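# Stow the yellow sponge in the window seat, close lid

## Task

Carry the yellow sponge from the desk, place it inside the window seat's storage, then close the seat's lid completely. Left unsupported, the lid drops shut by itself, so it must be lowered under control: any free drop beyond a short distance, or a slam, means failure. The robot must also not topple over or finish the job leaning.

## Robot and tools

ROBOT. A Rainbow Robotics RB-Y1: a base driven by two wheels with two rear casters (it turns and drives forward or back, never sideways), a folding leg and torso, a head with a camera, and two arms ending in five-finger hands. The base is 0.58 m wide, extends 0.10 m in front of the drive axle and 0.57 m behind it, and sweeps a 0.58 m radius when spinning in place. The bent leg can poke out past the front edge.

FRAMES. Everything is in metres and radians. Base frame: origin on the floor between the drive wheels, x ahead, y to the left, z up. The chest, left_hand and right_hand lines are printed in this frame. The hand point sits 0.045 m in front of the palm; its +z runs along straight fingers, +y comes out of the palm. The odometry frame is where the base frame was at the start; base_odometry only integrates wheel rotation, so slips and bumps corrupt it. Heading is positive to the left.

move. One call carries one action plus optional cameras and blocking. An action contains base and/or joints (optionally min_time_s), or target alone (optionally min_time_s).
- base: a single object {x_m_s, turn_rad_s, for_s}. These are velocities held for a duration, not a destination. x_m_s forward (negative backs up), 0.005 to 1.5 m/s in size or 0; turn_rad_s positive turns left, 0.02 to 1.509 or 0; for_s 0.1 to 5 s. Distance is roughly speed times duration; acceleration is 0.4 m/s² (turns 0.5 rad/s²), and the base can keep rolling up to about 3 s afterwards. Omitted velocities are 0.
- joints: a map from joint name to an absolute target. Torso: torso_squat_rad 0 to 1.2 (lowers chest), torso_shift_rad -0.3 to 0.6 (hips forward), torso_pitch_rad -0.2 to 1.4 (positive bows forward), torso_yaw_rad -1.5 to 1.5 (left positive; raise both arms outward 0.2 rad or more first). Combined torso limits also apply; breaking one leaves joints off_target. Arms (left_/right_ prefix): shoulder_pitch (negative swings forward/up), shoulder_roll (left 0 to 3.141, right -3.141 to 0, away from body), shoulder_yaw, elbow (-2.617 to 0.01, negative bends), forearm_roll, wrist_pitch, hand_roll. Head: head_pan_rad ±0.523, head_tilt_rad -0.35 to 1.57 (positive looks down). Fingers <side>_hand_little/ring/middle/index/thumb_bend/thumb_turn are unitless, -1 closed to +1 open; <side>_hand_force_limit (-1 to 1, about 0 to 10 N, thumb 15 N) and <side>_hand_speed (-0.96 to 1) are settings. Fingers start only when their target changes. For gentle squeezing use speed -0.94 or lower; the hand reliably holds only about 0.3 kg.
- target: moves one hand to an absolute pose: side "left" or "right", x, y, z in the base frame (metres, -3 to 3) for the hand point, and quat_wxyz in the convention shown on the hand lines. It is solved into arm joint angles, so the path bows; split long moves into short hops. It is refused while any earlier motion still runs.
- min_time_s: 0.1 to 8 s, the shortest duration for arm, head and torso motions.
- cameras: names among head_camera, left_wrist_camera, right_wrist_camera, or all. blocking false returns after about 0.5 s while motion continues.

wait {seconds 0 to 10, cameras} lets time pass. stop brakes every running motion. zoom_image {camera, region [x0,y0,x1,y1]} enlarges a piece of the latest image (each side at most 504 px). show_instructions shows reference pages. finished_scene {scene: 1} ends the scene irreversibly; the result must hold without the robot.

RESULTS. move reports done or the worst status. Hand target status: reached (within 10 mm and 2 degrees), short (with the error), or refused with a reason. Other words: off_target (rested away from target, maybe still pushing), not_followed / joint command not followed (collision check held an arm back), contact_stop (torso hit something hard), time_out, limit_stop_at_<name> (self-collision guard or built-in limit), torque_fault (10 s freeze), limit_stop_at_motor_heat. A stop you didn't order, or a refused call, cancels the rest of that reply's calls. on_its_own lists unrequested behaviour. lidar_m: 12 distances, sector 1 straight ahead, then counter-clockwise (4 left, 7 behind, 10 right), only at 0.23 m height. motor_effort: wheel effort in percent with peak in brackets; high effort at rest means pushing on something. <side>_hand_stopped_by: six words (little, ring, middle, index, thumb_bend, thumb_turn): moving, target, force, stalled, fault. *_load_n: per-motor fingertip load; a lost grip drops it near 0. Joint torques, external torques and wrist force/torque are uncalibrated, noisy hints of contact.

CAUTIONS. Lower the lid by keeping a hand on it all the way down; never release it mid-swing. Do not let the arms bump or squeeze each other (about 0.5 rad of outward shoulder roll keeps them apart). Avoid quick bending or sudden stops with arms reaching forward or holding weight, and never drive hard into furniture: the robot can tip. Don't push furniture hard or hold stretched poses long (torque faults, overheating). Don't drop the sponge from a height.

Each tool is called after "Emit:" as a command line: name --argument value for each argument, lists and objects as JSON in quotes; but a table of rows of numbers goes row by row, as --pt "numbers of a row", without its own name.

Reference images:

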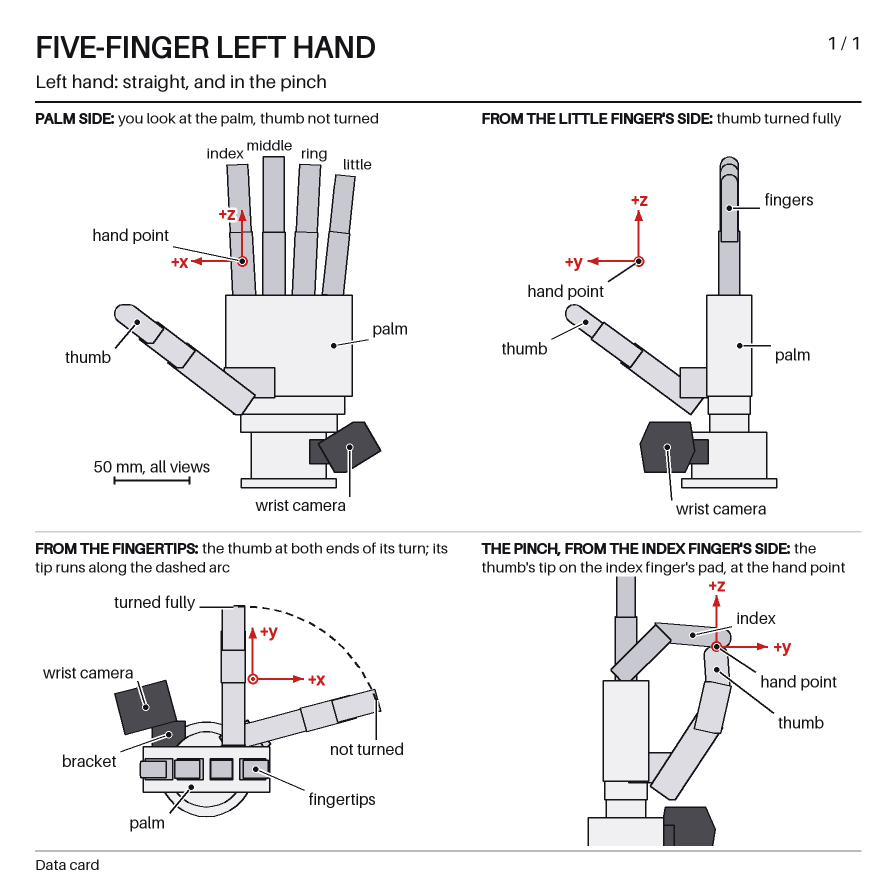

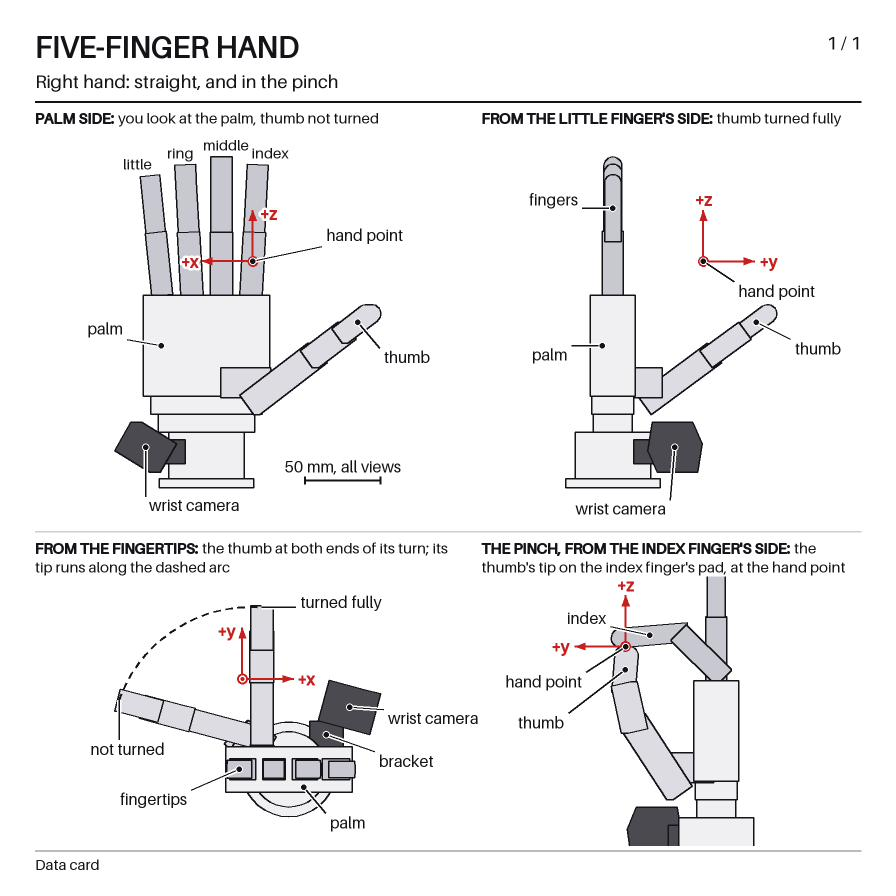

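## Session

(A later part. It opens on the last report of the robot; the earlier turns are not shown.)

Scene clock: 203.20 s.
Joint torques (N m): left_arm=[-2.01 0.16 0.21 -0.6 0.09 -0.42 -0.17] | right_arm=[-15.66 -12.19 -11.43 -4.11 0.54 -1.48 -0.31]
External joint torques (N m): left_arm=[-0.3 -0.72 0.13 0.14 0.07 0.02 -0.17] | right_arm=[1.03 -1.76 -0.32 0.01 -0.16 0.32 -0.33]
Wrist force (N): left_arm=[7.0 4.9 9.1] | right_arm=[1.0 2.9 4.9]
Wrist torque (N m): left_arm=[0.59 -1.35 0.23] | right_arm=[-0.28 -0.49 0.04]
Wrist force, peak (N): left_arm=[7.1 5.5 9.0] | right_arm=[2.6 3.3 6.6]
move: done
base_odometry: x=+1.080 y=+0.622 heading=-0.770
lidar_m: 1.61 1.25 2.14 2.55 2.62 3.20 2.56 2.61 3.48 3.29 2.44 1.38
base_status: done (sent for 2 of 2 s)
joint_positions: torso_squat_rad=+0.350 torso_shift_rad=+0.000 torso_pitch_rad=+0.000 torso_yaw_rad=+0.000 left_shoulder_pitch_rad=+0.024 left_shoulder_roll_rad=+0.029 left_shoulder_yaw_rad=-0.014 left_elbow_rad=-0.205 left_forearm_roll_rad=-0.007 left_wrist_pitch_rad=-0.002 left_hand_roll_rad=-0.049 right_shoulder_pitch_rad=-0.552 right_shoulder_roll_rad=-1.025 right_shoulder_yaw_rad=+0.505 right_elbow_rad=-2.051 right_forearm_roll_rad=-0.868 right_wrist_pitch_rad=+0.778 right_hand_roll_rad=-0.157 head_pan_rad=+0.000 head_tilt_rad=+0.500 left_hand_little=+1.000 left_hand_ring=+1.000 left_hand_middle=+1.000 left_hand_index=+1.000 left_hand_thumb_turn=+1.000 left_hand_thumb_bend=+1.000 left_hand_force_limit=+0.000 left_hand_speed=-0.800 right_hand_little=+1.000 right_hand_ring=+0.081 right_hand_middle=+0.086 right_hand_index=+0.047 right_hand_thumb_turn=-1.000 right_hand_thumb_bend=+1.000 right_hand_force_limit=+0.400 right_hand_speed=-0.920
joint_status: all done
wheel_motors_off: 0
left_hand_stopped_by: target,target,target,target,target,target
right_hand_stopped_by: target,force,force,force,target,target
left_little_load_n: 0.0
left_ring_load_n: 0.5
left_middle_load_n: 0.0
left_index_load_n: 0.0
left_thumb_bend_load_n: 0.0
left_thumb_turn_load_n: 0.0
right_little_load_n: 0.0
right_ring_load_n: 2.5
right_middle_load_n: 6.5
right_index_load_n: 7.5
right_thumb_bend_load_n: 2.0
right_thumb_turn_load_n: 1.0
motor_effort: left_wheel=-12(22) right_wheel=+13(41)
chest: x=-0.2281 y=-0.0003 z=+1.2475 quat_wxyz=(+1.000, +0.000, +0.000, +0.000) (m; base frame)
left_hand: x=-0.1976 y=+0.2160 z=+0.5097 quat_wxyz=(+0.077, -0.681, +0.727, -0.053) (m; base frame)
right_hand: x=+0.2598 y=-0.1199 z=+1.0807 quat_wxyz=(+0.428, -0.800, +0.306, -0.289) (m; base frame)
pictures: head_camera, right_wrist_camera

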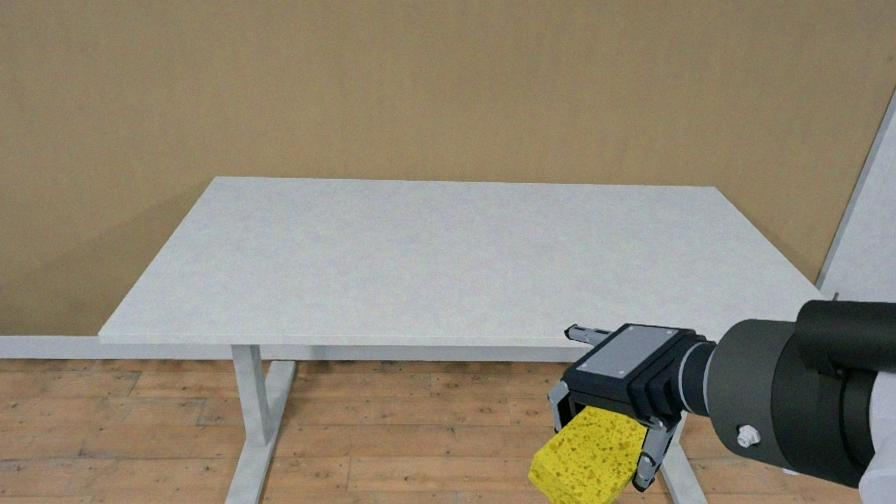

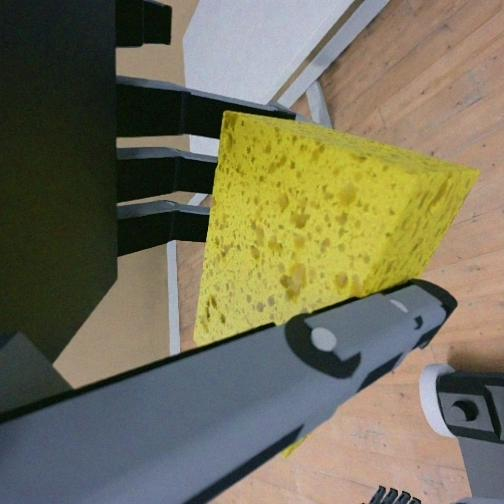

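Emit:
move --base '{"turn_rad_s": -1.0, "for_s": 2.8}'

Emit:
move --base '{"x_m_s": 0.4, "for_s": 3.9}'

Emit:
move --base '{"turn_rad_s": -0.4, "for_s": 0.85}' --cameras '["head_camera", "right_wrist_camera"]'

Scene clock: 211.03 s.
Joint torques (N m): left_arm=[-1.71 0.34 0.26 -0.62 0.03 -0.47 -0.18] | right_arm=[-15.68 -12.22 -11.24 -4.06 0.54 -1.47 -0.27]
External joint torques (N m): left_arm=[-0.01 -0.54 0.19 0.12 0.01 -0.03 -0.18] | right_arm=[1 -1.79 -0.14 0.06 -0.16 0.32 -0.28]
Wrist force (N): left_arm=[6.7 4.9 8.4] | right_arm=[1.2 3.5 4.8]
Wrist torque (N m): left_arm=[0.63 -1.33 0.21] | right_arm=[-0.18 -0.50 0.11]
Wrist force, peak (N): left_arm=[7.0 5.5 9.4] | right_arm=[0.6 4.1 5.6]
move: done
base_odometry: x=+1.080 y=+0.622 heading=+2.714
lidar_m: 2.56 3.50 3.29 3.20 1.38 1.61 1.25 1.90 2.56 2.55 2.99 2.56
base_status: done (sent for 2.8 of 2.8 s)
joint_positions: torso_squat_rad=+0.350 torso_shift_rad=+0.000 torso_pitch_rad=+0.000 torso_yaw_rad=+0.000 left_shoulder_pitch_rad=+0.024 left_shoulder_roll_rad=+0.029 left_shoulder_yaw_rad=-0.014 left_elbow_rad=-0.205 left_forearm_roll_rad=-0.007 left_wrist_pitch_rad=-0.002 left_hand_roll_rad=-0.049 right_shoulder_pitch_rad=-0.552 right_shoulder_roll_rad=-1.026 right_shoulder_yaw_rad=+0.505 right_elbow_rad=-2.051 right_forearm_roll_rad=-0.868 right_wrist_pitch_rad=+0.778 right_hand_roll_rad=-0.157 head_pan_rad=+0.000 head_tilt_rad=+0.500 left_hand_little=+1.000 left_hand_ring=+1.000 left_hand_middle=+1.000 left_hand_index=+1.000 left_hand_thumb_turn=+1.000 left_hand_thumb_bend=+1.000 left_hand_force_limit=+0.000 left_hand_speed=-0.800 right_hand_little=+1.000 right_hand_ring=+0.081 right_hand_middle=+0.086 right_hand_index=+0.047 right_hand_thumb_turn=-1.000 right_hand_thumb_bend=+1.000 right_hand_force_limit=+0.400 right_hand_speed=-0.920
joint_status: not commanded
wheel_motors_off: 0
left_hand_stopped_by: target,target,target,target,target,target
right_hand_stopped_by: target,force,force,force,target,target
left_little_load_n: 0.0
left_ring_load_n: 0.0
left_middle_load_n: 0.0
left_index_load_n: 0.0
left_thumb_bend_load_n: 0.0
left_thumb_turn_load_n: 0.0
right_little_load_n: 0.0
right_ring_load_n: 2.5
right_middle_load_n: 6.5
right_index_load_n: 7.5
right_thumb_bend_load_n: 2.0
right_thumb_turn_load_n: 1.0
motor_effort: left_wheel=+13(39) right_wheel=+5(43)
chest: x=-0.2281 y=-0.0003 z=+1.2475 quat_wxyz=(+1.000, +0.000, +0.000, +0.000) (m; base frame)
left_hand: x=-0.1976 y=+0.2160 z=+0.5097 quat_wxyz=(+0.077, -0.681, +0.727, -0.053) (m; base frame)
right_hand: x=+0.2598 y=-0.1199 z=+1.0808 quat_wxyz=(+0.428, -0.800, +0.306, -0.289) (m; base frame)
pictures: none

Scene clock: 216.40 s.
Joint torques (N m): left_arm=[-1.23 0.4 0.29 -0.48 0.01 -0.45 -0.07] | right_arm=[-15.95 -12.37 -11.35 -4.14 0.58 -1.46 -0.25]
External joint torques (N m): left_arm=[0.47 -0.49 0.21 0.25 -0.01 -0.01 -0.07] | right_arm=[0.73 -1.93 -0.25 -0.02 -0.12 0.33 -0.27]
Wrist force (N): left_arm=[6.9 5.3 8.6] | right_arm=[0.7 4.0 5.1]
Wrist torque (N m): left_arm=[0.67 -1.37 0.20] | right_arm=[-0.12 -0.46 0.09]
Wrist force, peak (N): left_arm=[7.2 5.5 9.0] | right_arm=[1.2 4.1 5.8]
move: done
base_odometry: x=-0.339 y=+1.270 heading=+2.713
lidar_m: 1.06 1.76 2.87 2.87 3.36 2.70 2.80 3.44 2.98 2.98 1.74 1.06
base_status: done (sent for 3.9 of 3.9 s)
joint_positions: torso_squat_rad=+0.350 torso_shift_rad=+0.000 torso_pitch_rad=+0.000 torso_yaw_rad=+0.000 left_shoulder_pitch_rad=+0.024 left_shoulder_roll_rad=+0.029 left_shoulder_yaw_rad=-0.014 left_elbow_rad=-0.205 left_forearm_roll_rad=-0.007 left_wrist_pitch_rad=-0.002 left_hand_roll_rad=-0.049 right_shoulder_pitch_rad=-0.552 right_shoulder_roll_rad=-1.026 right_shoulder_yaw_rad=+0.505 right_elbow_rad=-2.051 right_forearm_roll_rad=-0.868 right_wrist_pitch_rad=+0.778 right_hand_roll_rad=-0.157 head_pan_rad=+0.000 head_tilt_rad=+0.500 left_hand_little=+1.000 left_hand_ring=+1.000 left_hand_middle=+1.000 left_hand_index=+1.000 left_hand_thumb_turn=+1.000 left_hand_thumb_bend=+1.000 left_hand_force_limit=+0.000 left_hand_speed=-0.800 right_hand_little=+1.000 right_hand_ring=+0.081 right_hand_middle=+0.086 right_hand_index=+0.047 right_hand_thumb_turn=-1.000 right_hand_thumb_bend=+1.000 right_hand_force_limit=+0.400 right_hand_speed=-0.920
joint_status: not commanded
wheel_motors_off: 0
left_hand_stopped_by: target,target,target,target,target,target
right_hand_stopped_by: target,force,force,force,target,target
left_little_load_n: 0.0
left_ring_load_n: 0.0
left_middle_load_n: 0.0
left_index_load_n: 0.0
left_thumb_bend_load_n: -0.5
left_thumb_turn_load_n: 0.0
right_little_load_n: 0.0
right_ring_load_n: 2.5
right_middle_load_n: 6.5
right_index_load_n: 7.5
right_thumb_bend_load_n: 2.0
right_thumb_turn_load_n: 1.0
motor_effort: left_wheel=-4(34) right_wheel=+8(38)
chest: x=-0.2280 y=-0.0003 z=+1.2475 quat_wxyz=(+1.000, +0.000, +0.000, +0.000) (m; base frame)
left_hand: x=-0.1974 y=+0.2160 z=+0.5097 quat_wxyz=(+0.077, -0.681, +0.727, -0.053) (m; base frame)
right_hand: x=+0.2598 y=-0.1199 z=+1.0807 quat_wxyz=(+0.428, -0.800, +0.306, -0.289) (m; base frame)
pictures: none

Scene clock: 218.53 s.
Joint torques (N m): left_arm=[-1.2 0.25 0.22 -0.47 0.07 -0.41 -0.18] | right_arm=[-15.72 -12.29 -11.26 -4.02 0.73 -1.45 -0.28]
External joint torques (N m): left_arm=[0.5 -0.63 0.15 0.27 0.06 0.03 -0.18] | right_arm=[0.96 -1.85 -0.16 0.1 0.03 0.35 -0.3]
Wrist force (N): left_arm=[6.3 5.3 8.4] | right_arm=[0.5 3.7 5.4]
Wrist torque (N m): left_arm=[0.74 -1.26 0.15] | right_arm=[-0.22 -0.37 0.08]
Wrist force, peak (N): left_arm=[7.1 5.5 9.4] | right_arm=[0.5 3.7 5.4]
move: done
base_odometry: x=-0.339 y=+1.270 heading=+2.367
lidar_m: 1.05 1.08 2.00 2.87 2.93 3.29 2.69 2.82 3.16 2.97 2.34 1.13
base_status: done (sent for 0.87 of 0.87 s)
joint_positions: torso_squat_rad=+0.350 torso_shift_rad=+0.000 torso_pitch_rad=+0.000 torso_yaw_rad=+0.000 left_shoulder_pitch_rad=+0.024 left_shoulder_roll_rad=+0.029 left_shoulder_yaw_rad=-0.014 left_elbow_rad=-0.205 left_forearm_roll_rad=-0.007 left_wrist_pitch_rad=-0.002 left_hand_roll_rad=-0.049 right_shoulder_pitch_rad=-0.552 right_shoulder_roll_rad=-1.026 right_shoulder_yaw_rad=+0.505 right_elbow_rad=-2.051 right_forearm_roll_rad=-0.868 right_wrist_pitch_rad=+0.778 right_hand_roll_rad=-0.157 head_pan_rad=+0.000 head_tilt_rad=+0.500 left_hand_little=+1.000 left_hand_ring=+1.000 left_hand_middle=+1.000 left_hand_index=+1.000 left_hand_thumb_turn=+1.000 left_hand_thumb_bend=+1.000 left_hand_force_limit=+0.000 left_hand_speed=-0.800 right_hand_little=+1.000 right_hand_ring=+0.081 right_hand_middle=+0.086 right_hand_index=+0.047 right_hand_thumb_turn=-1.000 right_hand_thumb_bend=+1.000 right_hand_force_limit=+0.400 right_hand_speed=-0.920
joint_status: not commanded
wheel_motors_off: 0
left_hand_stopped_by: target,target,target,target,target,target
right_hand_stopped_by: target,force,force,force,target,target
left_little_load_n: 0.0
left_ring_load_n: 0.0
left_middle_load_n: 0.0
left_index_load_n: 0.0
left_thumb_bend_load_n: 0.0
left_thumb_turn_load_n: 0.0
right_little_load_n: 0.0
right_ring_load_n: 2.5
right_middle_load_n: 6.5
right_index_load_n: 7.5
right_thumb_bend_load_n: 2.0
right_thumb_turn_load_n: 1.0
motor_effort: left_wheel=+13(35) right_wheel=+4(44)
chest: x=-0.2280 y=-0.0003 z=+1.2475 quat_wxyz=(+1.000, +0.000, +0.000, +0.000) (m; base frame)
left_hand: x=-0.1975 y=+0.2160 z=+0.5097 quat_wxyz=(+0.077, -0.681, +0.727, -0.053) (m; base frame)
right_hand: x=+0.2598 y=-0.1199 z=+1.0807 quat_wxyz=(+0.428, -0.800, +0.306, -0.289) (m; base frame)
pictures: head_camera, right_wrist_camera

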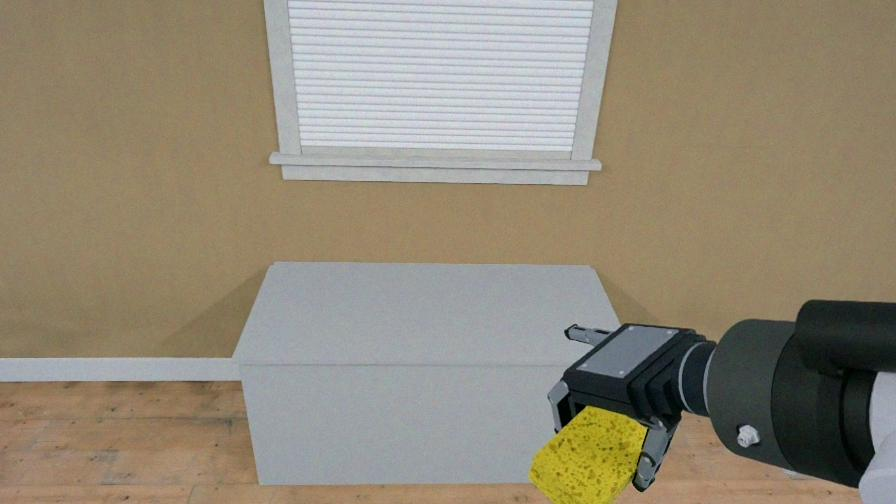

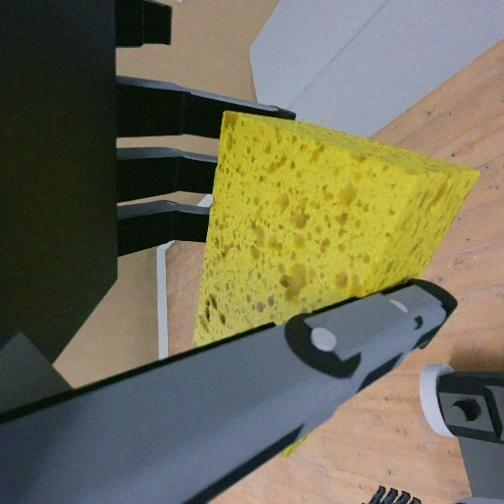

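Emit:
zoom_image --camera "head_camera" --region '[216, 330, 396, 400]'

Scaled by 2.800 from the camera's 896x504 image, which has a finer 1280x720 frame.

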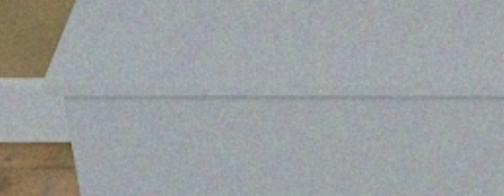

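Emit:
move --joints '{"left_elbow_rad": -1.8, "left_shoulder_roll_rad": 0.3, "left_shoulder_pitch_rad": 0.3}' --min_time_s 2

Emit:
move --target '{"side": "left", "x": 0.25, "y": 0.25, "z": 0.85, "quat_wxyz": [0.5, 0.5, 0.5, 0.5]}' --min_time_s 2.5 --cameras '["head_camera", "left_wrist_camera"]'

Scene clock: 263.83 s.
Joint torques (N m): left_arm=[-5.36 5.27 3.36 -9.04 0.11 -1.84 -0.21] | right_arm=[-15.64 -12.39 -11.18 -4.05 0.56 -1.4 -0.34]
External joint torques (N m): left_arm=[0.8 0.47 -0.19 0.86 0.02 0.12 -0.2] | right_arm=[1.04 -1.95 -0.08 0.07 -0.14 0.39 -0.36]
Wrist force (N): left_arm=[8.4 9.5 3.2] | right_arm=[0.5 3.9 4.3]
Wrist torque (N m): left_arm=[1.22 -1.55 0.18] | right_arm=[-0.09 -0.38 0.09]
Wrist force, peak (N): left_arm=[8.0 8.0 8.6] | right_arm=[1.1 4.1 5.4]
move: done
base_odometry: x=-0.339 y=+1.270 heading=+2.367
lidar_m: 1.05 1.08 2.01 2.87 2.93 3.29 2.69 2.81 3.16 2.97 2.33 1.12
base_status: not commanded
joint_positions: torso_squat_rad=+0.350 torso_shift_rad=+0.000 torso_pitch_rad=+0.000 torso_yaw_rad=+0.000 left_shoulder_pitch_rad=+0.300 left_shoulder_roll_rad=+0.300 left_shoulder_yaw_rad=-0.014 left_elbow_rad=-1.800 left_forearm_roll_rad=-0.007 left_wrist_pitch_rad=-0.002 left_hand_roll_rad=-0.049 right_shoulder_pitch_rad=-0.552 right_shoulder_roll_rad=-1.026 right_shoulder_yaw_rad=+0.505 right_elbow_rad=-2.051 right_forearm_roll_rad=-0.868 right_wrist_pitch_rad=+0.778 right_hand_roll_rad=-0.157 head_pan_rad=+0.000 head_tilt_rad=+0.500 left_hand_little=+1.000 left_hand_ring=+1.000 left_hand_middle=+1.000 left_hand_index=+1.000 left_hand_thumb_turn=+1.000 left_hand_thumb_bend=+1.000 left_hand_force_limit=+0.000 left_hand_speed=-0.800 right_hand_little=+1.000 right_hand_ring=+0.081 right_hand_middle=+0.086 right_hand_index=+0.047 right_hand_thumb_turn=-1.000 right_hand_thumb_bend=+1.000 right_hand_force_limit=+0.400 right_hand_speed=-0.920
joint_status: all done
wheel_motors_off: 0
left_hand_stopped_by: target,target,target,target,target,target
right_hand_stopped_by: target,force,force,force,target,target
left_little_load_n: 0.0
left_ring_load_n: 0.0
left_middle_load_n: 0.0
left_index_load_n: 0.0
left_thumb_bend_load_n: 0.0
left_thumb_turn_load_n: 0.0
right_little_load_n: 0.0
right_ring_load_n: 2.5
right_middle_load_n: 6.5
right_index_load_n: 7.5
right_thumb_bend_load_n: 2.0
right_thumb_turn_load_n: 1.0
motor_effort: left_wheel=+14(16) right_wheel=+3(4)
chest: x=-0.2280 y=-0.0003 z=+1.2475 quat_wxyz=(+1.000, +0.000, +0.000, +0.000) (m; base frame)
left_hand: x=+0.2453 y=+0.3121 z=+0.9352 quat_wxyz=(+0.565, -0.423, +0.594, -0.385) (m; base frame)
right_hand: x=+0.2598 y=-0.1199 z=+1.0807 quat_wxyz=(+0.428, -0.800, +0.306, -0.289) (m; base frame)
pictures: none

Scene clock: 266.67 s.
Joint torques (N m): left_arm=[-8.55 0.62 0.98 -4.99 0.65 -1.8 -0.18] | right_arm=[-15.72 -12.31 -11.02 -4 0.47 -1.55 -0.26]
External joint torques (N m): left_arm=[0.49 -0.94 1.14 1.02 0.09 0.12 -0.18] | right_arm=[0.96 -1.87 0.08 0.12 -0.23 0.25 -0.28]
Wrist force (N): left_arm=[7.1 -1.3 4.0] | right_arm=[0.1 3.8 4.9]
Wrist torque (N m): left_arm=[0.48 -1.49 0.29] | right_arm=[-0.18 -0.35 0.08]
Wrist force, peak (N): left_arm=[11.7 7.2 3.5] | right_arm=[0.6 4.4 5.1]
move: short
base_odometry: x=-0.339 y=+1.270 heading=+2.367
lidar_m: 1.05 1.07 2.01 2.87 2.92 3.29 2.69 2.81 3.16 2.97 2.32 1.12
base_status: not commanded
joint_positions: torso_squat_rad=+0.350 torso_shift_rad=+0.000 torso_pitch_rad=+0.000 torso_yaw_rad=+0.000 left_shoulder_pitch_rad=-0.130 left_shoulder_roll_rad=+0.000 left_shoulder_yaw_rad=+0.348 left_elbow_rad=-0.552 left_forearm_roll_rad=-0.636 left_wrist_pitch_rad=-0.818 left_hand_roll_rad=-2.705 right_shoulder_pitch_rad=-0.552 right_shoulder_roll_rad=-1.026 right_shoulder_yaw_rad=+0.505 right_elbow_rad=-2.051 right_forearm_roll_rad=-0.868 right_wrist_pitch_rad=+0.778 right_hand_roll_rad=-0.157 head_pan_rad=+0.000 head_tilt_rad=+0.500 left_hand_little=+1.000 left_hand_ring=+1.000 left_hand_middle=+1.000 left_hand_index=+1.000 left_hand_thumb_turn=+1.000 left_hand_thumb_bend=+1.000 left_hand_force_limit=+0.000 left_hand_speed=-0.800 right_hand_little=+1.000 right_hand_ring=+0.081 right_hand_middle=+0.086 right_hand_index=+0.047 right_hand_thumb_turn=-1.000 right_hand_thumb_bend=+1.000 right_hand_force_limit=+0.400 right_hand_speed=-0.920
joint_status: all done
wheel_motors_off: 0
left_hand_stopped_by: target,target,target,target,target,target
right_hand_stopped_by: target,force,force,force,target,target
left_little_load_n: 0.0
left_ring_load_n: 0.0
left_middle_load_n: 0.0
left_index_load_n: 0.0
left_thumb_bend_load_n: 0.0
left_thumb_turn_load_n: 0.0
right_little_load_n: 0.0
right_ring_load_n: 2.5
right_middle_load_n: 6.5
right_index_load_n: 7.0
right_thumb_bend_load_n: 2.0
right_thumb_turn_load_n: 1.0
motor_effort: left_wheel=+15(16) right_wheel=+3(4)
chest: x=-0.2280 y=-0.0003 z=+1.2475 quat_wxyz=(+1.000, +0.000, +0.000, +0.000) (m; base frame)
left_hand: x=+0.2500 y=+0.2502 z=+0.8504 quat_wxyz=(+0.513, +0.557, +0.518, +0.399) (m; base frame)
left_hand_status: short (checked arc, as near as the solve gets, planned for 2.5 s): 0 mm and 13.6 deg off. The place is met; only the turn is off.
right_hand: x=+0.2598 y=-0.1199 z=+1.0807 quat_wxyz=(+0.428, -0.800, +0.306, -0.289) (m; base frame)
pictures: head_camera, left_wrist_camera

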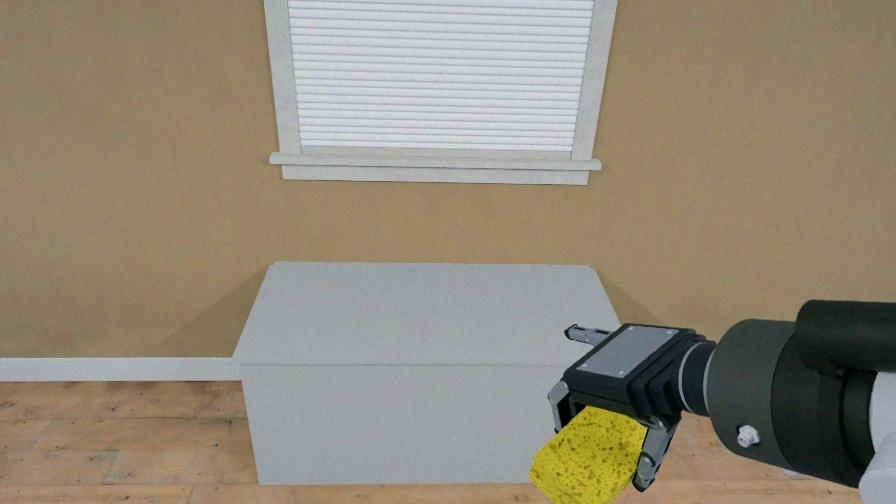

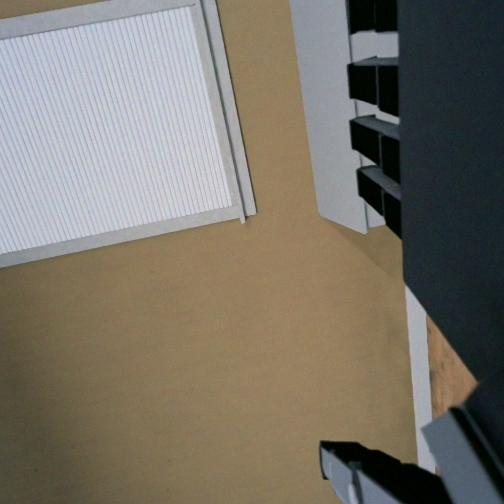

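Emit:
move --joints '{"left_shoulder_pitch_rad": 0.0, "left_shoulder_roll_rad": 0.25, "left_shoulder_yaw_rad": 0.0, "left_elbow_rad": -1.0, "left_forearm_roll_rad": 2.9, "left_wrist_pitch_rad": 0.7, "left_hand_roll_rad": 0.1}' --min_time_s 2.5

Emit:
move --target '{"side": "left", "x": 0.22, "y": 0.22, "z": 0.95, "quat_wxyz": [0.5, 0.5, 0.5, 0.5]}' --min_time_s 2.5 --cameras '["head_camera", "left_wrist_camera"]'

Scene clock: 276.83 s.
Joint torques (N m): left_arm=[-8.47 6.09 1.76 -7.49 0.38 1.53 -0.33] | right_arm=[-15.65 -12.18 -11.21 -4.03 0.61 -1.53 -0.3]
External joint torques (N m): left_arm=[0.85 0.45 -0.72 0.69 -0.11 -0.32 -0.34] | right_arm=[1.03 -1.75 -0.11 0.09 -0.09 0.27 -0.32]
Wrist force (N): left_arm=[4.4 -0.7 1.7] | right_arm=[0.5 3.6 5.4]
Wrist torque (N m): left_arm=[0.72 -1.38 0.36] | right_arm=[-0.24 -0.42 0.09]
Wrist force, peak (N): left_arm=[9.9 8.1 6.7] | right_arm=[0.6 3.8 5.6]
move: done
base_odometry: x=-0.339 y=+1.270 heading=+2.367
lidar_m: 1.05 1.08 1.99 2.87 2.93 3.30 2.69 2.82 3.16 2.97 2.33 1.13
base_status: not commanded
joint_positions: torso_squat_rad=+0.350 torso_shift_rad=+0.000 torso_pitch_rad=+0.000 torso_yaw_rad=+0.000 left_shoulder_pitch_rad=+0.000 left_shoulder_roll_rad=+0.250 left_shoulder_yaw_rad=+0.000 left_elbow_rad=-1.000 left_forearm_roll_rad=+2.900 left_wrist_pitch_rad=+0.700 left_hand_roll_rad=+0.100 right_shoulder_pitch_rad=-0.552 right_shoulder_roll_rad=-1.026 right_shoulder_yaw_rad=+0.505 right_elbow_rad=-2.051 right_forearm_roll_rad=-0.868 right_wrist_pitch_rad=+0.778 right_hand_roll_rad=-0.157 head_pan_rad=+0.000 head_tilt_rad=+0.500 left_hand_little=+1.000 left_hand_ring=+1.000 left_hand_middle=+1.000 left_hand_index=+1.000 left_hand_thumb_turn=+1.000 left_hand_thumb_bend=+1.000 left_hand_force_limit=+0.000 left_hand_speed=-0.800 right_hand_little=+1.000 right_hand_ring=+0.081 right_hand_middle=+0.086 right_hand_index=+0.047 right_hand_thumb_turn=-1.000 right_hand_thumb_bend=+1.000 right_hand_force_limit=+0.400 right_hand_speed=-0.920
joint_status: all done
wheel_motors_off: 0
left_hand_stopped_by: target,target,target,target,target,target
right_hand_stopped_by: target,force,force,force,target,target
left_little_load_n: 0.0
left_ring_load_n: 0.0
left_middle_load_n: 0.0
left_index_load_n: 0.0
left_thumb_bend_load_n: 0.0
left_thumb_turn_load_n: 0.0
right_little_load_n: 0.0
right_ring_load_n: 2.5
right_middle_load_n: 6.5
right_index_load_n: 7.5
right_thumb_bend_load_n: 2.0
right_thumb_turn_load_n: 1.0
motor_effort: left_wheel=+15(16) right_wheel=+3(4)
chest: x=-0.2280 y=-0.0003 z=+1.2475 quat_wxyz=(+1.000, +0.000, +0.000, +0.000) (m; base frame)
left_hand: x=+0.2701 y=+0.2885 z=+0.9877 quat_wxyz=(-0.471, -0.591, -0.339, -0.560) (m; base frame)
right_hand: x=+0.2598 y=-0.1200 z=+1.0807 quat_wxyz=(+0.428, -0.800, +0.306, -0.289) (m; base frame)
pictures: none

Scene clock: 279.67 s.
Joint torques (N m): left_arm=[-4.74 -2.92 -0.78 -8.24 0.1 1.56 -0.53] | right_arm=[-15.82 -12.06 -11.2 -4.02 0.6 -1.47 -0.21]
External joint torques (N m): left_arm=[0.96 -1.93 -0.61 0.32 0.18 -0.49 -0.52] | right_arm=[0.86 -1.62 -0.09 0.1 -0.1 0.32 -0.22]
Wrist force (N): left_arm=[6.7 -1.4 2.9] | right_arm=[0.9 3.6 5.0]
Wrist torque (N m): left_arm=[0.55 -1.55 0.30] | right_arm=[-0.17 -0.47 0.13]
Wrist force, peak (N): left_arm=[6.8 -1.6 2.7] | right_arm=[0.6 3.5 5.6]
move: short
base_odometry: x=-0.339 y=+1.270 heading=+2.367
lidar_m: 1.05 1.08 1.98 2.86 2.94 3.31 2.68 2.81 3.15 2.97 2.33 1.12
base_status: not commanded
joint_positions: torso_squat_rad=+0.350 torso_shift_rad=+0.000 torso_pitch_rad=+0.000 torso_yaw_rad=+0.000 left_shoulder_pitch_rad=+0.239 left_shoulder_roll_rad=+0.000 left_shoulder_yaw_rad=-0.131 left_elbow_rad=-1.241 left_forearm_roll_rad=+3.141 left_wrist_pitch_rad=+0.550 left_hand_roll_rad=-0.024 right_shoulder_pitch_rad=-0.552 right_shoulder_roll_rad=-1.026 right_shoulder_yaw_rad=+0.505 right_elbow_rad=-2.051 right_forearm_roll_rad=-0.868 right_wrist_pitch_rad=+0.778 right_hand_roll_rad=-0.157 head_pan_rad=+0.000 head_tilt_rad=+0.500 left_hand_little=+1.000 left_hand_ring=+1.000 left_hand_middle=+1.000 left_hand_index=+1.000 left_hand_thumb_turn=+1.000 left_hand_thumb_bend=+1.000 left_hand_force_limit=+0.000 left_hand_speed=-0.800 right_hand_little=+1.000 right_hand_ring=+0.081 right_hand_middle=+0.086 right_hand_index=+0.047 right_hand_thumb_turn=-1.000 right_hand_thumb_bend=+1.000 right_hand_force_limit=+0.400 right_hand_speed=-0.920
joint_status: all done
wheel_motors_off: 0
left_hand_stopped_by: target,target,target,target,target,target
right_hand_stopped_by: target,force,force,force,target,target
left_little_load_n: 0.0
left_ring_load_n: 0.0
left_middle_load_n: 0.0
left_index_load_n: 0.0
left_thumb_bend_load_n: 0.0
left_thumb_turn_load_n: 0.0
right_little_load_n: 0.0
right_ring_load_n: 2.5
right_middle_load_n: 6.5
right_index_load_n: 7.5
right_thumb_bend_load_n: 2.0
right_thumb_turn_load_n: 1.0
motor_effort: left_wheel=+15(16) right_wheel=+3(3)
chest: x=-0.2280 y=-0.0003 z=+1.2475 quat_wxyz=(+1.000, +0.000, +0.000, +0.000) (m; base frame)
left_hand: x=+0.2200 y=+0.2205 z=+0.9501 quat_wxyz=(-0.510, -0.514, -0.488, -0.488) (m; base frame)
left_hand_status: short (checked arc, as near as the solve gets, planned for 2.5 s): 0 mm and 2.7 deg off. The place is met; only the turn is off.
right_hand: x=+0.2598 y=-0.1200 z=+1.0807 quat_wxyz=(+0.428, -0.800, +0.306, -0.289) (m; base frame)
pictures: head_camera, left_wrist_camera

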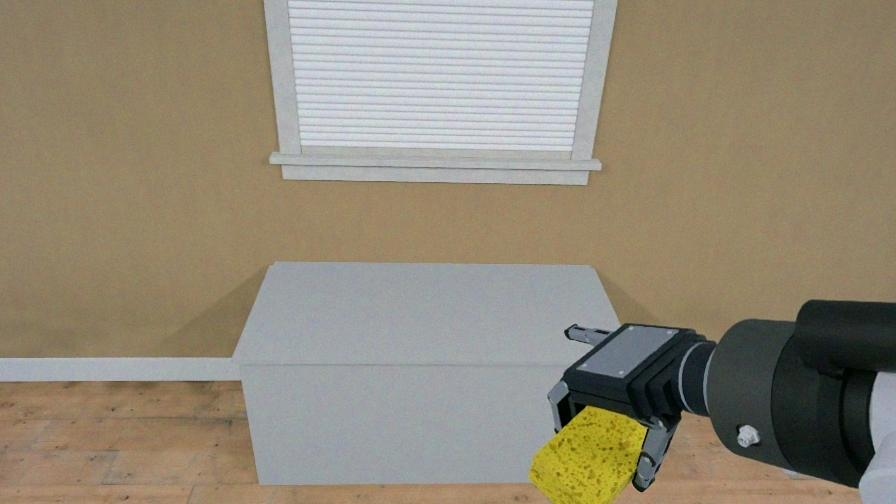

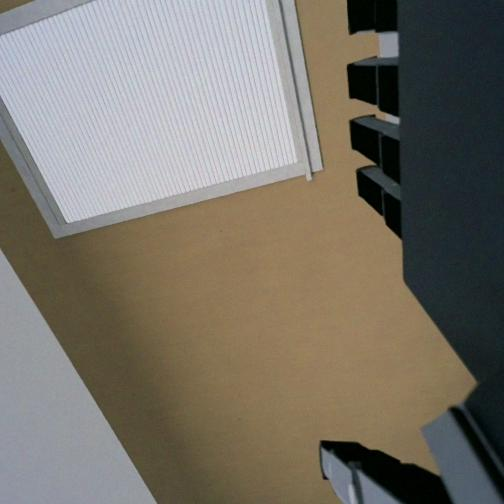

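Emit:
move --joints '{"torso_squat_rad": 1.0, "torso_pitch_rad": 0.35, "head_tilt_rad": 0.6}' --min_time_s 3 --cameras '["head_camera"]'

Scene clock: 286.77 s.
Joint torques (N m): left_arm=[2.32 -2.04 -0.93 -5.7 0.09 1.59 -0.59] | right_arm=[-12.02 -12.43 -9.4 -5.85 0.35 -1.25 -0.32]
External joint torques (N m): left_arm=[0.28 -1.8 -0.67 0.42 0.18 -0.31 -0.59] | right_arm=[0.37 -1.63 0.25 0.28 0.02 0.34 -0.32]
Wrist force (N): left_arm=[6.1 -1.2 4.1] | right_arm=[2.2 2.9 6.0]
Wrist torque (N m): left_arm=[0.51 -1.39 0.20] | right_arm=[-0.28 -0.58 0.16]
Wrist force, peak (N): left_arm=[6.8 -1.8 4.6] | right_arm=[2.5 2.3 7.0]
move: done
base_odometry: x=-0.339 y=+1.270 heading=+2.367
lidar_m: 1.06 1.08 1.99 2.86 2.93 3.30 2.69 2.81 3.16 2.97 2.33 1.13
base_status: not commanded
joint_positions: torso_squat_rad=+1.000 torso_shift_rad=+0.000 torso_pitch_rad=+0.350 torso_yaw_rad=+0.000 left_shoulder_pitch_rad=+0.239 left_shoulder_roll_rad=+0.000 left_shoulder_yaw_rad=-0.131 left_elbow_rad=-1.241 left_forearm_roll_rad=+3.141 left_wrist_pitch_rad=+0.550 left_hand_roll_rad=-0.024 right_shoulder_pitch_rad=-0.551 right_shoulder_roll_rad=-1.026 right_shoulder_yaw_rad=+0.505 right_elbow_rad=-2.051 right_forearm_roll_rad=-0.868 right_wrist_pitch_rad=+0.778 right_hand_roll_rad=-0.157 head_pan_rad=+0.000 head_tilt_rad=+0.600 left_hand_little=+1.000 left_hand_ring=+1.000 left_hand_middle=+1.000 left_hand_index=+1.000 left_hand_thumb_turn=+1.000 left_hand_thumb_bend=+1.000 left_hand_force_limit=+0.000 left_hand_speed=-0.800 right_hand_little=+1.000 right_hand_ring=+0.081 right_hand_middle=+0.086 right_hand_index=+0.047 right_hand_thumb_turn=-1.000 right_hand_thumb_bend=+1.000 right_hand_force_limit=+0.400 right_hand_speed=-0.920
joint_status: all done
wheel_motors_off: 0
left_hand_stopped_by: target,target,target,target,target,target
right_hand_stopped_by: target,force,force,force,target,target
left_little_load_n: 0.0
left_ring_load_n: 0.0
left_middle_load_n: 0.0
left_index_load_n: 0.0
left_thumb_bend_load_n: 0.0
left_thumb_turn_load_n: 0.0
right_little_load_n: 0.0
right_ring_load_n: 2.0
right_middle_load_n: 6.5
right_index_load_n: 7.0
right_thumb_bend_load_n: 2.0
right_thumb_turn_load_n: 1.0
motor_effort: left_wheel=+13(16) right_wheel=+0(3)
chest: x=-0.1219 y=-0.0002 z=+0.9494 quat_wxyz=(+0.985, +0.000, +0.174, +0.000) (m; base frame)
left_hand: x=+0.1969 y=+0.2207 z=+0.5164 quat_wxyz=(-0.417, -0.591, -0.569, -0.392) (m; base frame)
right_hand: x=+0.2791 y=-0.1198 z=+0.6254 quat_wxyz=(+0.368, -0.838, +0.376, -0.145) (m; base frame)
pictures: head_camera

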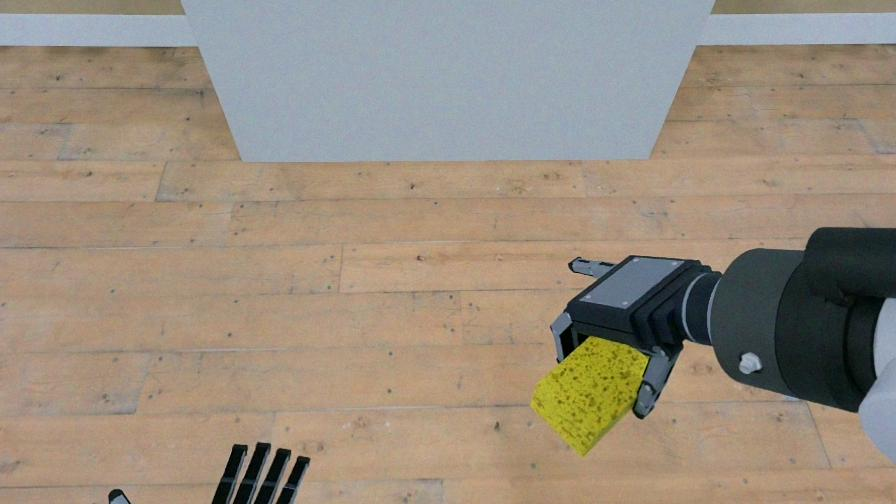

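Emit:
move --target '{"side": "right", "x": 0.15, "y": -0.26, "z": 0.75, "quat_wxyz": [0.368, -0.838, 0.376, -0.145]}' --min_time_s 2

Emit:
move --base '{"x_m_s": 0.3, "for_s": 2.0}' --joints '{"head_tilt_rad": 0.75}' --cameras '["head_camera", "left_wrist_camera"]'

Scene clock: 296.73 s.
Joint torques (N m): left_arm=[2 -1.87 -0.77 -5.68 0.06 1.61 -0.64] | right_arm=[-4.16 -15.15 -4.54 0.69 -0.2 -1.15 -0.22]
External joint torques (N m): left_arm=[-0.04 -1.62 -0.51 0.44 0.14 -0.29 -0.63] | right_arm=[1.43 -1.7 0.31 -0.87 -0.09 0.36 -0.22]
Wrist force (N): left_arm=[6.4 -1.8 4.6] | right_arm=[2.0 2.6 6.0]
Wrist torque (N m): left_arm=[0.39 -1.41 0.25] | right_arm=[-0.36 -0.50 0.15]
Wrist force, peak (N): left_arm=[6.8 -1.3 4.9] | right_arm=[2.7 2.5 6.7]
move: done
base_odometry: x=-0.339 y=+1.270 heading=+2.367
lidar_m: 1.04 1.08 1.99 2.87 2.93 3.29 2.69 2.81 3.17 2.97 2.33 1.12
base_status: not commanded
joint_positions: torso_squat_rad=+1.000 torso_shift_rad=+0.000 torso_pitch_rad=+0.350 torso_yaw_rad=+0.000 left_shoulder_pitch_rad=+0.239 left_shoulder_roll_rad=+0.000 left_shoulder_yaw_rad=-0.131 left_elbow_rad=-1.241 left_forearm_roll_rad=+3.141 left_wrist_pitch_rad=+0.550 left_hand_roll_rad=-0.024 right_shoulder_pitch_rad=-0.486 right_shoulder_roll_rad=-2.407 right_shoulder_yaw_rad=+1.002 right_elbow_rad=-2.471 right_forearm_roll_rad=-1.128 right_wrist_pitch_rad=-0.368 right_hand_roll_rad=-0.371 head_pan_rad=+0.000 head_tilt_rad=+0.600 left_hand_little=+1.000 left_hand_ring=+1.000 left_hand_middle=+1.000 left_hand_index=+1.000 left_hand_thumb_turn=+1.000 left_hand_thumb_bend=+1.000 left_hand_force_limit=+0.000 left_hand_speed=-0.800 right_hand_little=+1.000 right_hand_ring=+0.081 right_hand_middle=+0.086 right_hand_index=+0.047 right_hand_thumb_turn=-1.000 right_hand_thumb_bend=+1.000 right_hand_force_limit=+0.400 right_hand_speed=-0.920
joint_status: all done
wheel_motors_off: 0
left_hand_stopped_by: target,target,target,target,target,target
right_hand_stopped_by: target,force,force,force,target,target
left_little_load_n: 0.0
left_ring_load_n: 0.0
left_middle_load_n: 0.0
left_index_load_n: 0.0
left_thumb_bend_load_n: 0.0
left_thumb_turn_load_n: 0.0
right_little_load_n: 0.0
right_ring_load_n: 2.5
right_middle_load_n: 6.5
right_index_load_n: 7.5
right_thumb_bend_load_n: 2.0
right_thumb_turn_load_n: 1.0
motor_effort: left_wheel=+14(16) right_wheel=+1(1)
chest: x=-0.1219 y=-0.0002 z=+0.9494 quat_wxyz=(+0.985, +0.000, +0.174, +0.000) (m; base frame)
left_hand: x=+0.1969 y=+0.2207 z=+0.5164 quat_wxyz=(-0.417, -0.591, -0.569, -0.392) (m; base frame)
right_hand: x=+0.1496 y=-0.2596 z=+0.7499 quat_wxyz=(+0.367, -0.838, +0.376, -0.149) (m; base frame)
right_hand_status: reached (checked arc, planned for 2.0 s): 1 mm and 0.4 deg off.
pictures: none

Scene clock: 299.87 s.
Joint torques (N m): left_arm=[2.69 -2.04 -0.36 -5.66 0.13 1.6 -0.49] | right_arm=[-4.67 -15.09 -4.58 0.64 -0.13 -1.15 -0.28]
External joint torques (N m): left_arm=[0.65 -1.79 -0.1 0.47 0.21 -0.3 -0.49] | right_arm=[0.92 -1.64 0.27 -0.92 -0.02 0.36 -0.29]
Wrist force (N): left_arm=[6.8 -1.2 4.2] | right_arm=[1.4 2.2 5.8]
Wrist torque (N m): left_arm=[0.50 -1.51 0.28] | right_arm=[-0.41 -0.43 0.14]
Wrist force, peak (N): left_arm=[6.9 -0.9 4.5] | right_arm=[2.1 3.3 6.6]
move: done
base_odometry: x=-0.768 y=+1.690 heading=+2.367
lidar_m: 0.45 0.48 0.62 2.77 2.97 3.84 3.29 3.37 3.11 2.92 1.41 0.50
base_status: done (sent for 2 of 2 s)
joint_positions: torso_squat_rad=+1.000 torso_shift_rad=+0.000 torso_pitch_rad=+0.350 torso_yaw_rad=+0.000 left_shoulder_pitch_rad=+0.239 left_shoulder_roll_rad=+0.000 left_shoulder_yaw_rad=-0.131 left_elbow_rad=-1.241 left_forearm_roll_rad=+3.141 left_wrist_pitch_rad=+0.550 left_hand_roll_rad=-0.024 right_shoulder_pitch_rad=-0.486 right_shoulder_roll_rad=-2.407 right_shoulder_yaw_rad=+1.002 right_elbow_rad=-2.471 right_forearm_roll_rad=-1.128 right_wrist_pitch_rad=-0.367 right_hand_roll_rad=-0.371 head_pan_rad=+0.000 head_tilt_rad=+0.750 left_hand_little=+1.000 left_hand_ring=+1.000 left_hand_middle=+1.000 left_hand_index=+1.000 left_hand_thumb_turn=+1.000 left_hand_thumb_bend=+1.000 left_hand_force_limit=+0.000 left_hand_speed=-0.800 right_hand_little=+1.000 right_hand_ring=+0.081 right_hand_middle=+0.086 right_hand_index=+0.047 right_hand_thumb_turn=-1.000 right_hand_thumb_bend=+1.000 right_hand_force_limit=+0.400 right_hand_speed=-0.920
joint_status: all done
wheel_motors_off: 0
left_hand_stopped_by: target,target,target,target,target,target
right_hand_stopped_by: target,force,force,force,target,target
left_little_load_n: 0.0
left_ring_load_n: 0.0
left_middle_load_n: 0.0
left_index_load_n: 0.0
left_thumb_bend_load_n: 0.0
left_thumb_turn_load_n: 0.0
right_little_load_n: 0.0
right_ring_load_n: 2.5
right_middle_load_n: 6.5
right_index_load_n: 7.5
right_thumb_bend_load_n: 2.0
right_thumb_turn_load_n: 1.0
motor_effort: left_wheel=-3(35) right_wheel=+3(33)
chest: x=-0.1219 y=-0.0002 z=+0.9494 quat_wxyz=(+0.985, +0.000, +0.174, +0.000) (m; base frame)
left_hand: x=+0.1969 y=+0.2207 z=+0.5164 quat_wxyz=(-0.417, -0.591, -0.569, -0.392) (m; base frame)
right_hand: x=+0.1495 y=-0.2596 z=+0.7499 quat_wxyz=(+0.367, -0.838, +0.376, -0.149) (m; base frame)
pictures: head_camera, left_wrist_camera

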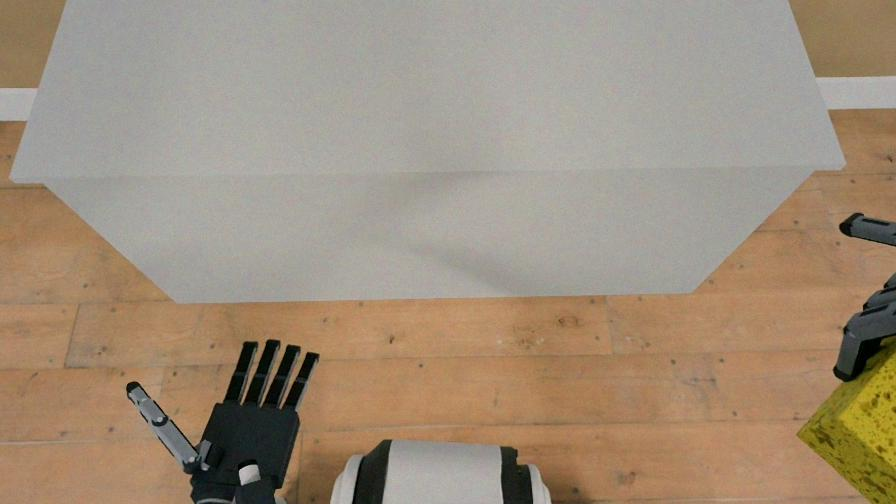

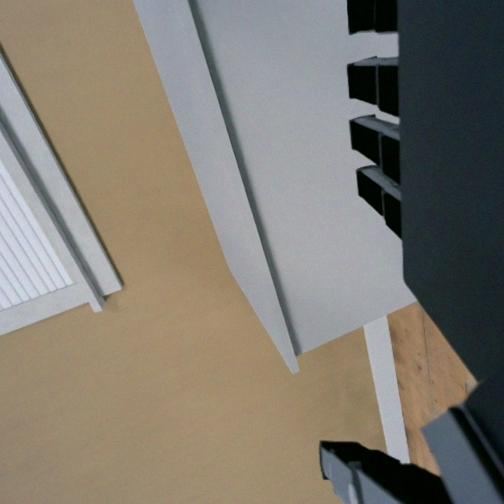

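Emit:
move --target '{"side": "left", "x": 0.13, "y": 0.22, "z": 0.46, "quat_wxyz": [0.5, 0.5, 0.5, 0.5]}' --min_time_s 2 --cameras '["head_camera"]'

Emit:
move --base '{"turn_rad_s": 0.1, "for_s": 0.21}' --cameras '["head_camera"]'

Scene clock: 316.50 s.
Joint torques (N m): left_arm=[1.65 -1.89 1.17 -0.15 0.13 1.65 0.24] | right_arm=[-4.67 -15.05 -4.48 0.81 -0.25 -1.2 -0.29]
External joint torques (N m): left_arm=[-0.02 -1.62 1.22 0.78 0.17 -0.27 0.24] | right_arm=[0.92 -1.61 0.37 -0.75 -0.14 0.31 -0.3]
Wrist force (N): left_arm=[6.5 -1.2 3.9] | right_arm=[1.8 2.3 6.0]
Wrist torque (N m): left_arm=[0.50 -1.42 0.49] | right_arm=[-0.36 -0.50 0.12]
Wrist force, peak (N): left_arm=[6.8 -1.5 4.7] | right_arm=[2.3 3.0 6.7]
move: short
base_odometry: x=-0.768 y=+1.690 heading=+2.367
lidar_m: 0.45 0.47 0.62 2.77 2.96 3.85 3.29 3.37 3.11 2.93 1.42 0.50
base_status: not commanded
joint_positions: torso_squat_rad=+1.000 torso_shift_rad=+0.000 torso_pitch_rad=+0.350 torso_yaw_rad=+0.000 left_shoulder_pitch_rad=-0.120 left_shoulder_roll_rad=+0.000 left_shoulder_yaw_rad=-0.045 left_elbow_rad=-0.267 left_forearm_roll_rad=+3.141 left_wrist_pitch_rad=+1.218 left_hand_roll_rad=+0.013 right_shoulder_pitch_rad=-0.486 right_shoulder_roll_rad=-2.407 right_shoulder_yaw_rad=+1.002 right_elbow_rad=-2.471 right_forearm_roll_rad=-1.128 right_wrist_pitch_rad=-0.367 right_hand_roll_rad=-0.371 head_pan_rad=+0.000 head_tilt_rad=+0.750 left_hand_little=+1.000 left_hand_ring=+1.000 left_hand_middle=+1.000 left_hand_index=+1.000 left_hand_thumb_turn=+1.000 left_hand_thumb_bend=+1.000 left_hand_force_limit=+0.000 left_hand_speed=-0.800 right_hand_little=+1.000 right_hand_ring=+0.081 right_hand_middle=+0.086 right_hand_index=+0.047 right_hand_thumb_turn=-1.000 right_hand_thumb_bend=+1.000 right_hand_force_limit=+0.400 right_hand_speed=-0.920
joint_status: all done
wheel_motors_off: 0
left_hand_stopped_by: target,target,target,target,target,target
right_hand_stopped_by: target,force,force,force,target,target
left_little_load_n: 0.0
left_ring_load_n: 0.0
left_middle_load_n: 0.5
left_index_load_n: 0.0
left_thumb_bend_load_n: 0.0
left_thumb_turn_load_n: 0.0
right_little_load_n: 0.0
right_ring_load_n: 2.5
right_middle_load_n: 7.0
right_index_load_n: 7.5
right_thumb_bend_load_n: 2.0
right_thumb_turn_load_n: 1.0
motor_effort: left_wheel=-2(4) right_wheel=+3(3)
chest: x=-0.1219 y=-0.0002 z=+0.9494 quat_wxyz=(+0.985, +0.000, +0.174, +0.000) (m; base frame)
left_hand: x=+0.1301 y=+0.2202 z=+0.4607 quat_wxyz=(-0.439, -0.589, -0.558, -0.386) (m; base frame)
left_hand_status: short (checked arc, as near as the solve gets, planned for 2.0 s): 1 mm and 19.2 deg off. The place is met; only the turn is off.
right_hand: x=+0.1495 y=-0.2596 z=+0.7499 quat_wxyz=(+0.367, -0.838, +0.376, -0.149) (m; base frame)
pictures: head_camera

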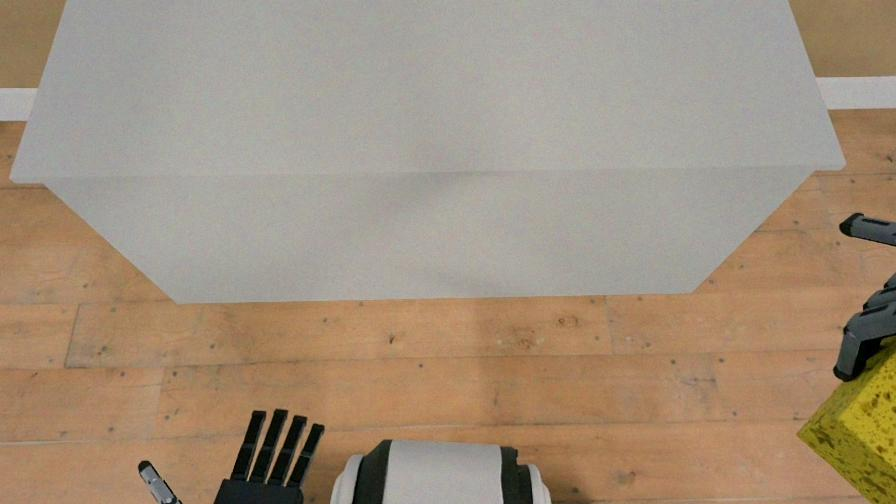

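Scene clock: 317.27 s.
Joint torques (N m): left_arm=[1.52 -1.83 1.15 -0.32 0.13 1.77 0.18] | right_arm=[-5 -15.02 -4.56 0.68 -0.15 -1.3 -0.24]
External joint torques (N m): left_arm=[-0.16 -1.56 1.2 0.61 0.18 -0.15 0.19] | right_arm=[0.6 -1.57 0.29 -0.88 -0.04 0.21 -0.25]
Wrist force (N): left_arm=[6.6 -1.2 4.4] | right_arm=[1.7 3.0 6.3]
Wrist torque (N m): left_arm=[0.46 -1.43 0.49] | right_arm=[-0.29 -0.49 0.17]
Wrist force, peak (N): left_arm=[7.2 -1.1 4.5] | right_arm=[1.7 3.0 7.2]
move: done
base_odometry: x=-0.768 y=+1.690 heading=+2.386
lidar_m: 0.46 0.47 0.62 2.91 2.98 3.90 3.72 3.37 3.09 2.92 1.40 0.49
base_status: done (sent for 0.2 of 0.2 s)
joint_positions: torso_squat_rad=+1.000 torso_shift_rad=+0.000 torso_pitch_rad=+0.350 torso_yaw_rad=+0.000 left_shoulder_pitch_rad=-0.120 left_shoulder_roll_rad=+0.000 left_shoulder_yaw_rad=-0.045 left_elbow_rad=-0.267 left_forearm_roll_rad=+3.141 left_wrist_pitch_rad=+1.218 left_hand_roll_rad=+0.013 right_shoulder_pitch_rad=-0.486 right_shoulder_roll_rad=-2.407 right_shoulder_yaw_rad=+1.002 right_elbow_rad=-2.471 right_forearm_roll_rad=-1.128 right_wrist_pitch_rad=-0.367 right_hand_roll_rad=-0.371 head_pan_rad=+0.000 head_tilt_rad=+0.750 left_hand_little=+1.000 left_hand_ring=+1.000 left_hand_middle=+1.000 left_hand_index=+1.000 left_hand_thumb_turn=+1.000 left_hand_thumb_bend=+1.000 left_hand_force_limit=+0.000 left_hand_speed=-0.800 right_hand_little=+1.000 right_hand_ring=+0.081 right_hand_middle=+0.086 right_hand_index=+0.047 right_hand_thumb_turn=-1.000 right_hand_thumb_bend=+1.000 right_hand_force_limit=+0.400 right_hand_speed=-0.920
joint_status: not commanded
wheel_motors_off: 0
left_hand_stopped_by: target,target,target,target,target,target
right_hand_stopped_by: target,force,force,force,target,target
left_little_load_n: 0.0
left_ring_load_n: 0.0
left_middle_load_n: 0.0
left_index_load_n: 0.0
left_thumb_bend_load_n: 0.0
left_thumb_turn_load_n: 0.0
right_little_load_n: 0.0
right_ring_load_n: 2.5
right_middle_load_n: 6.5
right_index_load_n: 7.5
right_thumb_bend_load_n: 2.0
right_thumb_turn_load_n: 1.0
motor_effort: left_wheel=-9(20) right_wheel=+5(23)
chest: x=-0.1219 y=-0.0002 z=+0.9494 quat_wxyz=(+0.985, +0.000, +0.174, +0.000) (m; base frame)
left_hand: x=+0.1301 y=+0.2202 z=+0.4607 quat_wxyz=(-0.439, -0.589, -0.558, -0.386) (m; base frame)
right_hand: x=+0.1495 y=-0.2596 z=+0.7499 quat_wxyz=(+0.367, -0.838, +0.376, -0.149) (m; base frame)
pictures: head_camera

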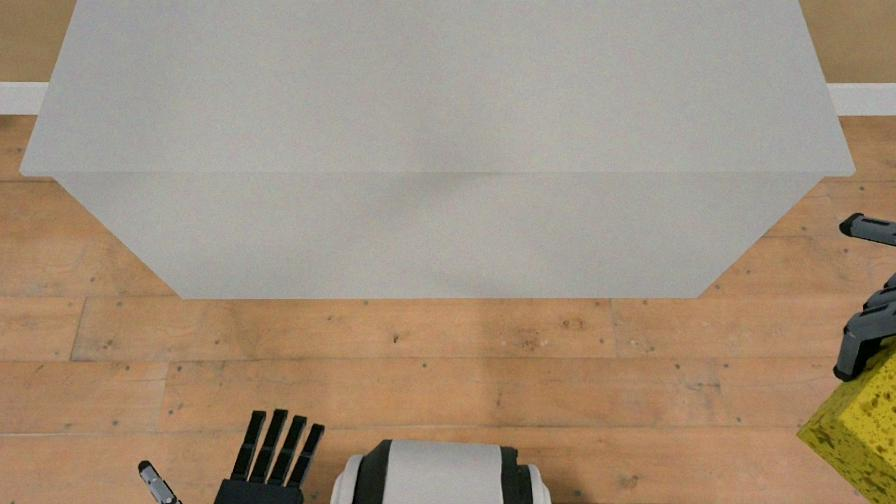

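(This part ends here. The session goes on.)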